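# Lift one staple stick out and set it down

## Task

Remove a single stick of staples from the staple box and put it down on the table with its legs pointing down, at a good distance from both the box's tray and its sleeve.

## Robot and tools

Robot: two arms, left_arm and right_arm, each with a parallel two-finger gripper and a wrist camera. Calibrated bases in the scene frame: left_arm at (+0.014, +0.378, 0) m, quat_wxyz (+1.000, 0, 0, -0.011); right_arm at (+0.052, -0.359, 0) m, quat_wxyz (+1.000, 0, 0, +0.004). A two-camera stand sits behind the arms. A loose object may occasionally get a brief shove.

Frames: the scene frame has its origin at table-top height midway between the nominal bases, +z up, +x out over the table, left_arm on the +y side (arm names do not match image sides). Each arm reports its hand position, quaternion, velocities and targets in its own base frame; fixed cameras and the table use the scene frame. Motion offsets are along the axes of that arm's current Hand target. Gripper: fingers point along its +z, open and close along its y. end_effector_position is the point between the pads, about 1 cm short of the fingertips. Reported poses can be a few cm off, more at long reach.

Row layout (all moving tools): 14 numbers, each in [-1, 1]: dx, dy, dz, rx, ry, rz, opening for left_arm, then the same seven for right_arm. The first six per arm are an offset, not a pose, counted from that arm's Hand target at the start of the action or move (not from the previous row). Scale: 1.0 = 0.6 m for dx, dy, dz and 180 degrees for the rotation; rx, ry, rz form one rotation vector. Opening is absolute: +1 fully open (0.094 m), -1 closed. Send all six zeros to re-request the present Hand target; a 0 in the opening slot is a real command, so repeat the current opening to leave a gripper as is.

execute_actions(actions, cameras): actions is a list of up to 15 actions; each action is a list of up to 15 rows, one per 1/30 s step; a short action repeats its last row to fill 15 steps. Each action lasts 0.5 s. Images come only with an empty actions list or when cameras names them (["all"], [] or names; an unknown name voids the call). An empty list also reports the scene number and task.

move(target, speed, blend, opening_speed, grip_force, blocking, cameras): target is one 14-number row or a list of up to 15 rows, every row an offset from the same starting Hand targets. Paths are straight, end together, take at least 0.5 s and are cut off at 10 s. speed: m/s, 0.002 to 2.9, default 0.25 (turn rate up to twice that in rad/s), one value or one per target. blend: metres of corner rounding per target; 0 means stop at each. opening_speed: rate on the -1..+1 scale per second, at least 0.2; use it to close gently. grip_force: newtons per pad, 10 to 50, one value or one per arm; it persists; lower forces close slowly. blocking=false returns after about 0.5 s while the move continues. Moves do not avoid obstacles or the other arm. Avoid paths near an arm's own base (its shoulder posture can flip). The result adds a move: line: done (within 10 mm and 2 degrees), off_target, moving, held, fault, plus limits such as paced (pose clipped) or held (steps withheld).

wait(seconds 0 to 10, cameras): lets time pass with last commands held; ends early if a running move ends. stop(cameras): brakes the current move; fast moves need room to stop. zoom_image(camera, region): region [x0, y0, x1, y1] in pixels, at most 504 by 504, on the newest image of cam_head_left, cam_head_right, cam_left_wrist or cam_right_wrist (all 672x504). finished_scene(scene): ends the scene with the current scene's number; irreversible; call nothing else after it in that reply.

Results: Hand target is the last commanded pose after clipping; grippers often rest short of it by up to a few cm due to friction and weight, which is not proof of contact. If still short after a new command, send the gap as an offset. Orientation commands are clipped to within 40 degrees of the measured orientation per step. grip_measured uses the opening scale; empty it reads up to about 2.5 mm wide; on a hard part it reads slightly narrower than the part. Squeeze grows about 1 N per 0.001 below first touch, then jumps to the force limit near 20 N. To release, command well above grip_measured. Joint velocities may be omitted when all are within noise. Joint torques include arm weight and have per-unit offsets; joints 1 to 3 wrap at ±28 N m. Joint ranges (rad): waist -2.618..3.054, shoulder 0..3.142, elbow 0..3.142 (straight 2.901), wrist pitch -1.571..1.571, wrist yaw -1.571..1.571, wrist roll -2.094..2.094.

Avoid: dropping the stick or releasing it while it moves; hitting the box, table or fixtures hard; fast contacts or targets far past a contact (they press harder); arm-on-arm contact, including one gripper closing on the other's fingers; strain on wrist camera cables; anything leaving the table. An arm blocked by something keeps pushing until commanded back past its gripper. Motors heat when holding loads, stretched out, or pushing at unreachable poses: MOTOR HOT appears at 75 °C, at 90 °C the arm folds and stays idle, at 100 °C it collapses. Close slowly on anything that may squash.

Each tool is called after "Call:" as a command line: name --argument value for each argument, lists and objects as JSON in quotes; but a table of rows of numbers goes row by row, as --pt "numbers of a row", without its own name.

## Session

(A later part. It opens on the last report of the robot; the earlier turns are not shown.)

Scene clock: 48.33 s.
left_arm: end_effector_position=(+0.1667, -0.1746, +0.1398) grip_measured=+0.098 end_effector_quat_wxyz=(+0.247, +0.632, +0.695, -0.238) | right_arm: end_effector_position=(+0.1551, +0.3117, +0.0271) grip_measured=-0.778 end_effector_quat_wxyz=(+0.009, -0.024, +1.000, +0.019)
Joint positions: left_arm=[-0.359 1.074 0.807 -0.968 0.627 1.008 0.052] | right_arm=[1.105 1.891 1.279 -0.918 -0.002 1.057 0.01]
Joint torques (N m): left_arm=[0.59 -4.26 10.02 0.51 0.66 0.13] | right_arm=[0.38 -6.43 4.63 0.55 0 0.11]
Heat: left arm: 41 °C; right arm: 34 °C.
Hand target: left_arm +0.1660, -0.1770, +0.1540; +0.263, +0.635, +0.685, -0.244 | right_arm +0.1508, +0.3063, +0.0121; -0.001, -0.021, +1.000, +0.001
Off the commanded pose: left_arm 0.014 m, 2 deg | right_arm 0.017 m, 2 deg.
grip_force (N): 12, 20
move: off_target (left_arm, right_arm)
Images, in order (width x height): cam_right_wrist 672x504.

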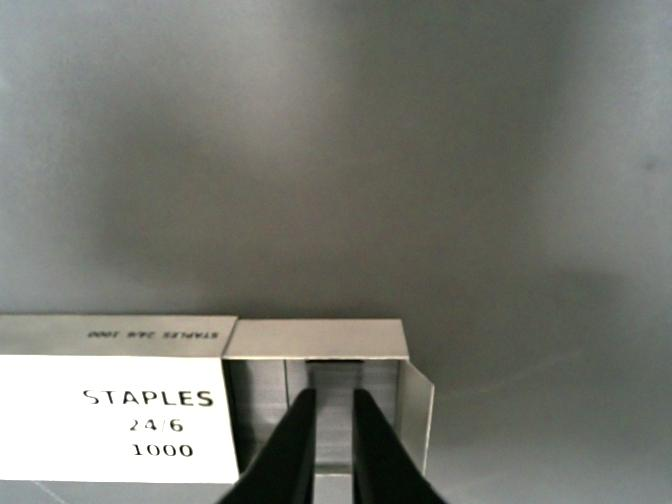

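Call:
zoom_image --camera "cam_right_wrist" --region '[200, 300, 450, 500]'

Scaled by 2.016 from the camera's 672x504 image, which has a finer 960x720 frame.

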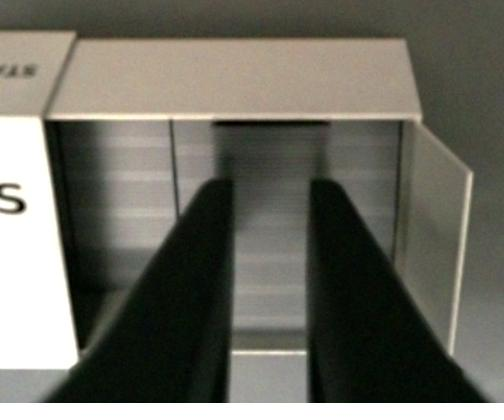

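Call:
move --pt "0 0 0 0 0 0 0.1 0 0 0 0 0 0 -0.61" --pt "0 0 0 0 0 0 0.1 0 0 0.0117 0 0 0 -0.61" --speed 0.04 --cameras '["cam_right_wrist"]'

Scene clock: 58.00 s.
left_arm: end_effector_position=(+0.1667, -0.1746, +0.1398) grip_measured=+0.098 end_effector_quat_wxyz=(+0.247, +0.632, +0.695, -0.238) | right_arm: end_effector_position=(+0.1552, +0.3118, +0.0199) grip_measured=-0.612 end_effector_quat_wxyz=(+0.008, -0.024, +1.000, +0.018)
Joint positions: left_arm=[-0.359 1.074 0.807 -0.968 0.627 1.008 0.052] | right_arm=[1.105 1.903 1.264 -0.892 -0.002 1.057 0.018]
Joint torques (N m): left_arm=[0.79 -4.36 9.91 0.53 0.68 0.11] | right_arm=[0.39 -6.48 4.6 0.56 0 0.13]
Heat: left arm: 41 °C; right arm: 33 °C.
Hand target: left_arm +0.1660, -0.1770, +0.1540; +0.263, +0.635, +0.685, -0.244 | right_arm +0.1508, +0.3064, +0.0050; -0.001, -0.021, +1.000, +0.001
Off the commanded pose: left_arm 0.014 m, 2 deg | right_arm 0.016 m, 2 deg.
grip_force (N): 12, 20
move: off_target (left_arm, right_arm)
Images, in order (width x height): cam_right_wrist 672x504.

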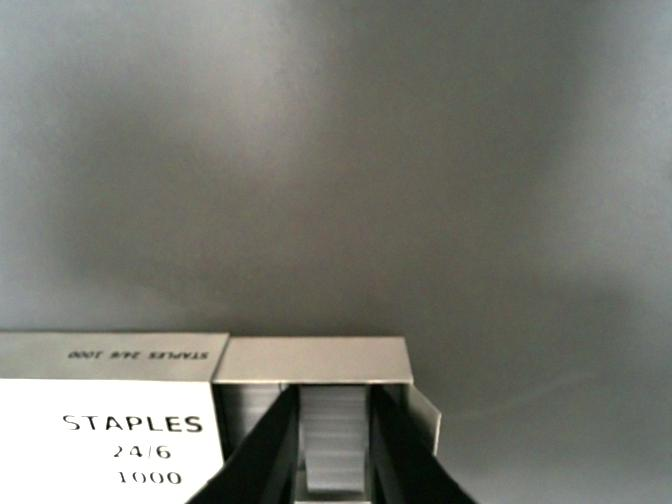

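Call:
move --target '[0,0,0,0,0,0,0.1,0,0,0,0,0,0,-0.78]' --speed 0.04 --opening_speed 0.3 --cameras '["cam_right_wrist"]'

Scene clock: 59.00 s.
left_arm: end_effector_position=(+0.1667, -0.1746, +0.1398) grip_measured=+0.098 end_effector_quat_wxyz=(+0.247, +0.632, +0.695, -0.238) | right_arm: end_effector_position=(+0.1552, +0.3119, +0.0199) grip_measured=-0.688 end_effector_quat_wxyz=(+0.008, -0.024, +1.000, +0.018)
Joint positions: left_arm=[-0.359 1.074 0.807 -0.968 0.627 1.008 0.052] | right_arm=[1.105 1.903 1.264 -0.891 -0.002 1.057 0.015]
Joint torques (N m): left_arm=[0.44 -4.07 10.03 0.54 0.66 0.08] | right_arm=[0.38 -6.48 4.62 0.55 0 0.11]
Heat: left arm: 41 °C; right arm: 33 °C.
Hand target: left_arm +0.1660, -0.1770, +0.1540; +0.263, +0.635, +0.685, -0.244 | right_arm +0.1508, +0.3064, +0.0050; -0.001, -0.021, +1.000, +0.001
Off the commanded pose: left_arm 0.014 m, 2 deg | right_arm 0.016 m, 2 deg.
grip_force (N): 12, 20
move: off_target (left_arm, right_arm)
Images, in order (width x height): cam_right_wrist 672x504.

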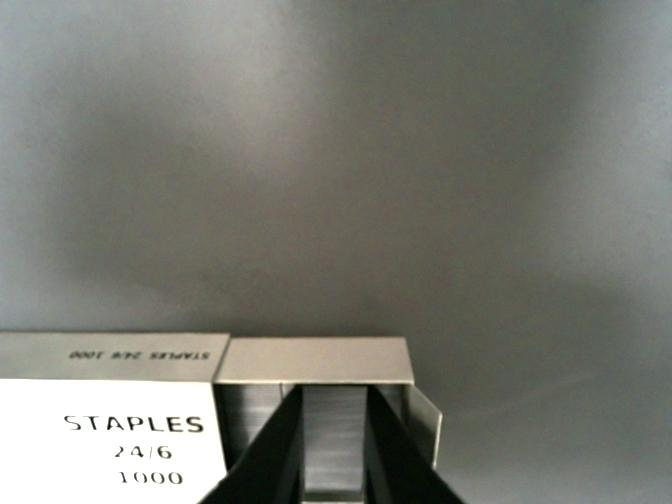

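Call:
move --pt "0 0 0 0 0 0 0.1 0 0 -0.04 0 0 0 -0.78" --pt "0 0 0 0 0 0 0.1 0 0 -0.15 0 0 0 -0.78" --pt "0 0 0 0 0 0 0.1 -0.0105 -0.2557 -0.15 0 0 0 -0.78" --speed '[0.06,0.12,0.2]' --blend '[0.005,0.03,0]' --cameras '["cam_right_wrist","cam_head_left"]'

Scene clock: 62.27 s.
left_arm: end_effector_position=(+0.1667, -0.1746, +0.1398) grip_measured=+0.098 end_effector_quat_wxyz=(+0.247, +0.632, +0.695, -0.238) | right_arm: end_effector_position=(+0.1678, +0.1591, +0.0949) grip_measured=-0.688 end_effector_quat_wxyz=(+0.000, -0.019, +1.000, +0.002)
Joint positions: left_arm=[-0.359 1.074 0.807 -0.968 0.627 1.008 0.052] | right_arm=[0.752 1.421 1.045 -1.191 -0.003 0.715 0.015]
Joint torques (N m): left_arm=[0.68 -4.23 10.07 0.53 0.67 0.16] | right_arm=[-0.51 -6.3 4.78 0.28 0 -0.15]
Heat: left arm: 42 °C; right arm: 33 °C.
Hand target: left_arm +0.1660, -0.1770, +0.1540; +0.263, +0.635, +0.685, -0.244 | right_arm +0.1635, +0.1532, +0.0948; -0.001, -0.021, +1.000, +0.000
Off the commanded pose: left_arm 0.014 m, 2 deg | right_arm 0.007 m, 0 deg.
grip_force (N): 12, 20
move: off_target (left_arm)
Images, in order (width x height): cam_head_left 672x504, cam_right_wrist 672x504.

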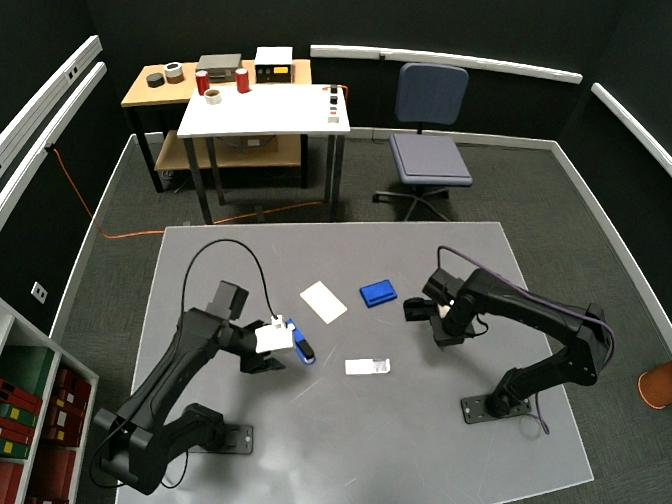

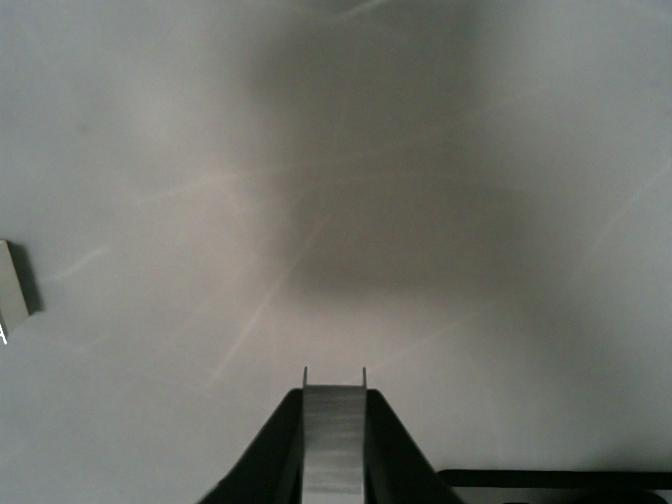

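Call:
zoom_image --camera "cam_head_left" --region '[380, 230, 530, 360]'

Scaled by 3.360 from the camera's 672x504 image, which has a finer 960x720 frame.

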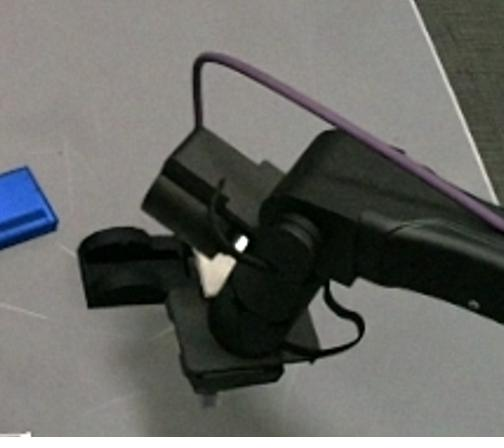

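Call:
move --pt "0 0 0 0 0 0 0.1 0.045 0 0.05 0 0 0 -0.78" --pt "0 0 0 0 0 0 0.1 0.05 0 0.13 0 0 0 -0.78" --speed '[0.15,0.08]' --blend '[0.02,0]' --cameras '["cam_right_wrist","cam_head_left"]'

Scene clock: 65.17 s.
left_arm: end_effector_position=(+0.1667, -0.1746, +0.1398) grip_measured=+0.098 end_effector_quat_wxyz=(+0.247, +0.632, +0.695, -0.238) | right_arm: end_effector_position=(+0.1370, +0.1548, +0.0239) grip_measured=-0.688 end_effector_quat_wxyz=(+0.005, -0.024, +1.000, +0.009)
Joint positions: left_arm=[-0.359 1.074 0.807 -0.968 0.627 1.008 0.052] | right_arm=[0.838 1.388 0.723 -0.886 -0.005 0.79 0.015]
Joint torques (N m): left_arm=[0.57 -4.48 9.89 0.53 0.64 0.12] | right_arm=[0.53 -2.74 4.62 0.52 0.02 0.12]
Heat: left arm: 42 °C; right arm: 33 °C.
Hand target: left_arm +0.1660, -0.1770, +0.1540; +0.263, +0.635, +0.685, -0.244 | right_arm +0.1335, +0.1520, +0.0168; -0.001, -0.021, +1.000, +0.000
Off the commanded pose: left_arm 0.014 m, 2 deg | right_arm 0.008 m, 1 deg.
grip_force (N): 12, 20
move: off_target (left_arm)
Images, in order (width x height): cam_head_left 672x504, cam_right_wrist 672x504.

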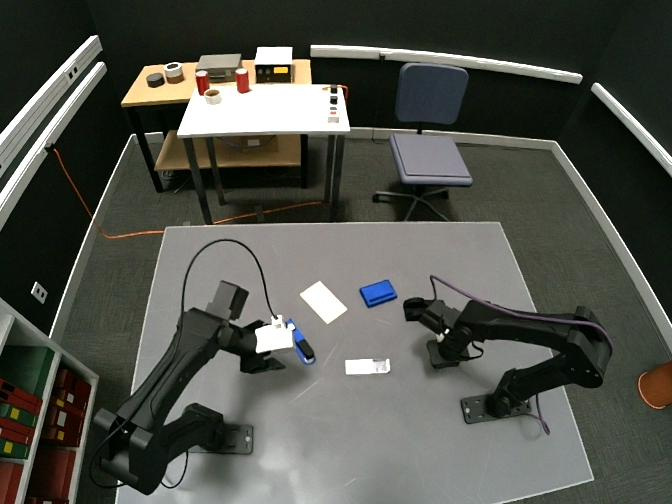

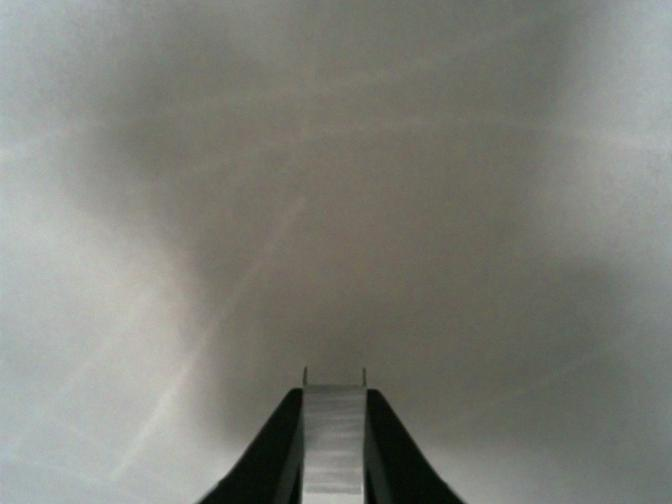

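Call:
move --target '[0,0,0,0,0,0,0.1,0,0,0.01,0,0,0,-0.78]' --speed 0.03 --cameras '["cam_right_wrist"]'

Call:
zoom_image --camera "cam_right_wrist" --region '[230, 330, 430, 500]'

Scene clock: 66.27 s.
left_arm: end_effector_position=(+0.1667, -0.1746, +0.1398) grip_measured=+0.098 end_effector_quat_wxyz=(+0.247, +0.632, +0.695, -0.238) | right_arm: end_effector_position=(+0.1374, +0.1553, +0.0182) grip_measured=-0.688 end_effector_quat_wxyz=(+0.006, -0.024, +1.000, +0.010)
Joint positions: left_arm=[-0.359 1.074 0.807 -0.968 0.627 1.008 0.052] | right_arm=[0.838 1.4 0.708 -0.857 -0.005 0.79 0.015]
Joint torques (N m): left_arm=[0.64 -4.21 9.87 0.54 0.62 0.13] | right_arm=[0.51 -2.76 4.45 0.52 0.02 0.12]
Heat: left arm: 42 °C; right arm: 33 °C.
Hand target: left_arm +0.1660, -0.1770, +0.1540; +0.263, +0.635, +0.685, -0.244 | right_arm +0.1335, +0.1521, +0.0109; -0.001, -0.021, +1.000, +0.001
Off the commanded pose: left_arm 0.014 m, 2 deg | right_arm 0.009 m, 1 deg.
grip_force (N): 12, 20
move: off_target (left_arm)
Images, in order (width x height): cam_right_wrist 672x504.

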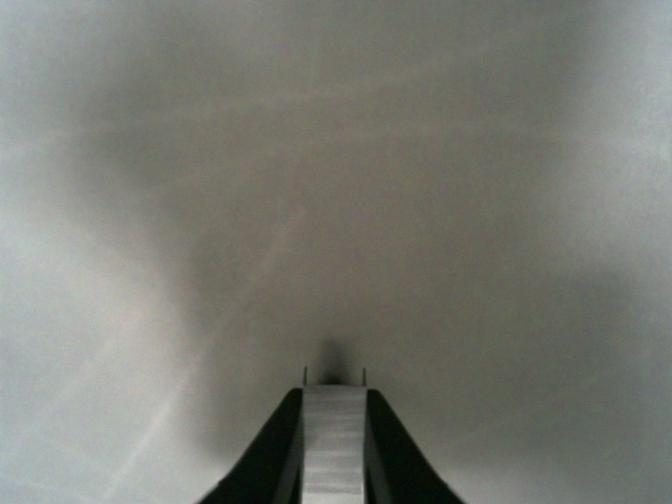

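Scaled by 2.520 from the camera's 672x504 image, which has a finer 960x720 frame.

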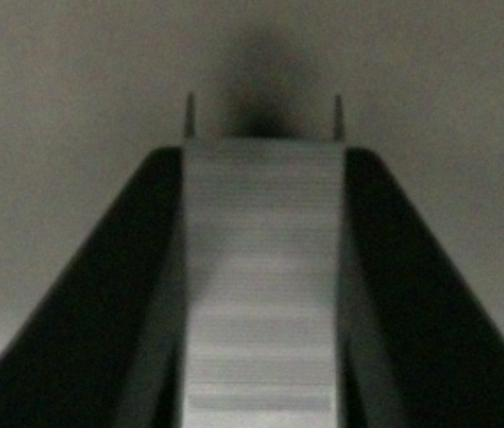

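Call:
move --target '[0,0,0,0,0,0,0.1,0,0,0.0075,0,0,0,-0.78]' --speed 0.02 --cameras '["cam_right_wrist"]'

Call:
zoom_image --camera "cam_right_wrist" --region '[230, 330, 430, 500]'

Scene clock: 67.43 s.
left_arm: end_effector_position=(+0.1667, -0.1746, +0.1398) grip_measured=+0.098 end_effector_quat_wxyz=(+0.247, +0.632, +0.695, -0.238) | right_arm: end_effector_position=(+0.1374, +0.1553, +0.0137) grip_measured=-0.688 end_effector_quat_wxyz=(+0.006, -0.024, +1.000, +0.009)
Joint positions: left_arm=[-0.359 1.074 0.807 -0.968 0.627 1.008 0.052] | right_arm=[0.838 1.41 0.696 -0.835 -0.005 0.79 0.015]
Joint torques (N m): left_arm=[0.75 -4.21 9.77 0.53 0.67 0.17] | right_arm=[0.55 -2.8 4.41 0.54 0.03 0.11]
Heat: left arm: 42 °C; right arm: 33 °C.
Hand target: left_arm +0.1660, -0.1770, +0.1540; +0.263, +0.635, +0.685, -0.244 | right_arm +0.1335, +0.1520, +0.0064; -0.001, -0.021, +1.000, +0.000
Off the commanded pose: left_arm 0.014 m, 2 deg | right_arm 0.009 m, 1 deg.
grip_force (N): 12, 20
move: off_target (left_arm)
Images, in order (width x height): cam_right_wrist 672x504.

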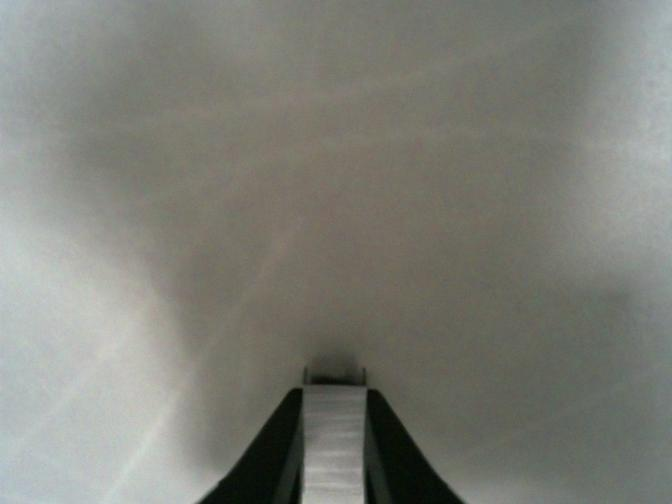

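Scaled by 2.520 from the camera's 672x504 image, which has a finer 960x720 frame.

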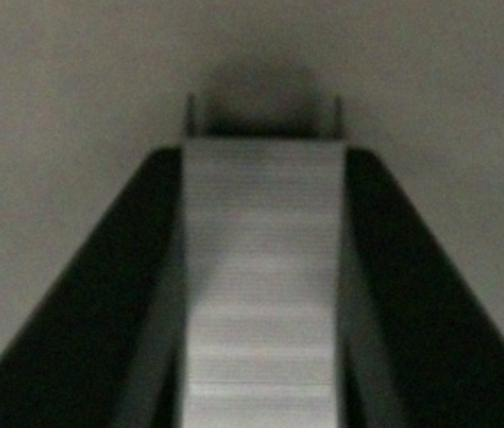

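Call:
move --target '[0,0,0,0,0,0,0.1,0,0,0.0058,0,0,0,-0.78]' --speed 0.02 --cameras '["cam_right_wrist"]'

Call:
zoom_image --camera "cam_right_wrist" --region '[230, 330, 430, 500]'

Scene clock: 68.33 s.
left_arm: end_effector_position=(+0.1667, -0.1746, +0.1398) grip_measured=+0.098 end_effector_quat_wxyz=(+0.247, +0.632, +0.695, -0.238) | right_arm: end_effector_position=(+0.1375, +0.1554, +0.0112) grip_measured=-0.688 end_effector_quat_wxyz=(+0.006, -0.024, +1.000, +0.010)
Joint positions: left_arm=[-0.359 1.074 0.807 -0.968 0.627 1.008 0.052] | right_arm=[0.838 1.415 0.689 -0.822 -0.005 0.79 0.015]
Joint torques (N m): left_arm=[0.43 -4.37 10.03 0.51 0.66 0.09] | right_arm=[0.53 -2.63 4.22 0.59 0.02 0.11]
Heat: left arm: 42 °C; right arm: 33 °C.
Hand target: left_arm +0.1660, -0.1770, +0.1540; +0.263, +0.635, +0.685, -0.244 | right_arm +0.1335, +0.1521, +0.0029; -0.001, -0.021, +1.000, +0.000
Off the commanded pose: left_arm 0.014 m, 2 deg | right_arm 0.010 m, 1 deg.
grip_force (N): 12, 20
move: off_target (left_arm)
Images, in order (width x height): cam_right_wrist 672x504.

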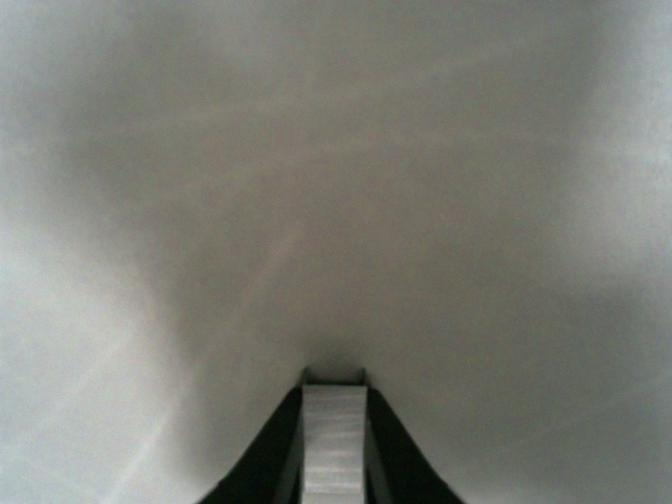

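Scaled by 2.520 from the camera's 672x504 image, which has a finer 960x720 frame.

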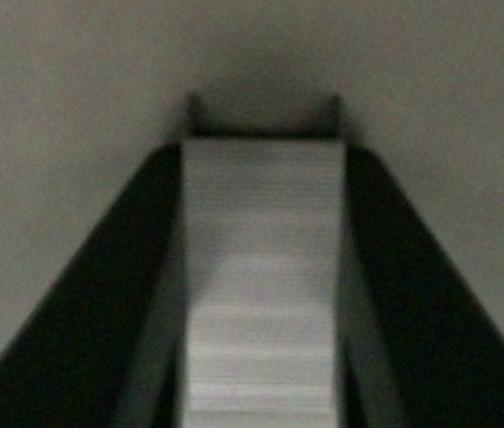

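Call:
move --pt "0 0 0 0 0 0 0.1 0 0 0 0 0 0 -0.6" --pt "0 0 0 0 0 0 0.1 0 0 -0.05 0 0 0 -0.6" --pt "0 0 0 0 0 0 0.1 0 0 -0.2 0 0 0 -0.6" --speed '[0.04,0.05,0.15]' --blend '[0,0.01,0]' --opening_speed 0.4 --cameras '["cam_right_wrist","cam_head_left"]'

Scene clock: 71.20 s.
left_arm: end_effector_position=(+0.1667, -0.1746, +0.1398) grip_measured=+0.098 end_effector_quat_wxyz=(+0.247, +0.632, +0.695, -0.238) | right_arm: end_effector_position=(+0.1324, +0.1497, +0.1133) grip_measured=-0.602 end_effector_quat_wxyz=(-0.011, -0.023, +1.000, -0.009)
Joint positions: left_arm=[-0.359 1.074 0.807 -0.968 0.627 1.008 0.052] | right_arm=[0.838 1.322 1.04 -1.316 -0.005 0.79 0.019]
Joint torques (N m): left_arm=[0.54 -4.21 9.88 0.53 0.62 0.15] | right_arm=[0.43 -5.08 8.79 0.14 0.02 0.11]
Heat: left arm: 42 °C; right arm: 33 °C.
Hand target: left_arm +0.1660, -0.1770, +0.1540; +0.263, +0.635, +0.685, -0.244 | right_arm +0.1337, +0.1520, +0.1229; -0.001, -0.021, +1.000, +0.001
Off the commanded pose: left_arm 0.014 m, 2 deg | right_arm 0.010 m, 2 deg.
grip_force (N): 12, 20
move: off_target (left_arm)
Images, in order (width x height): cam_head_left 672x504, cam_right_wrist 672x504.

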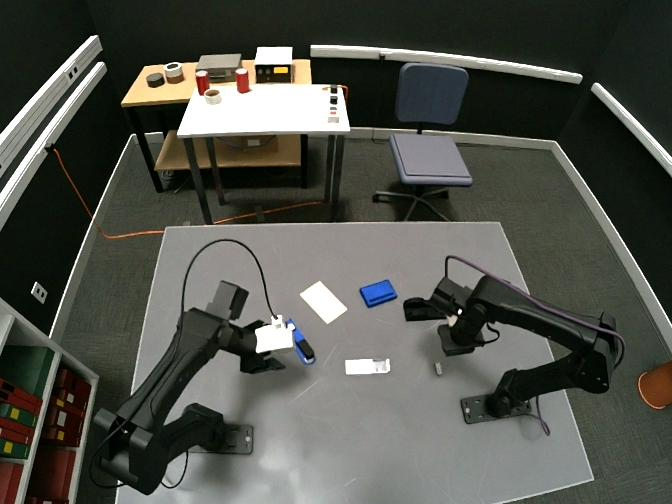

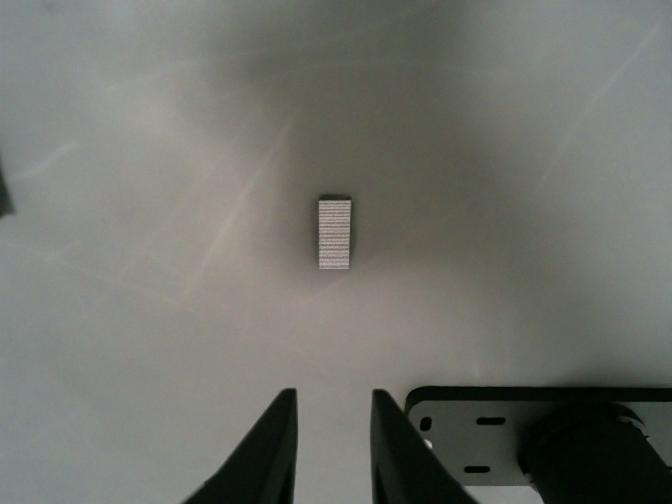

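Call:
finished_scene --scene 2

The scene is finished: the task was done.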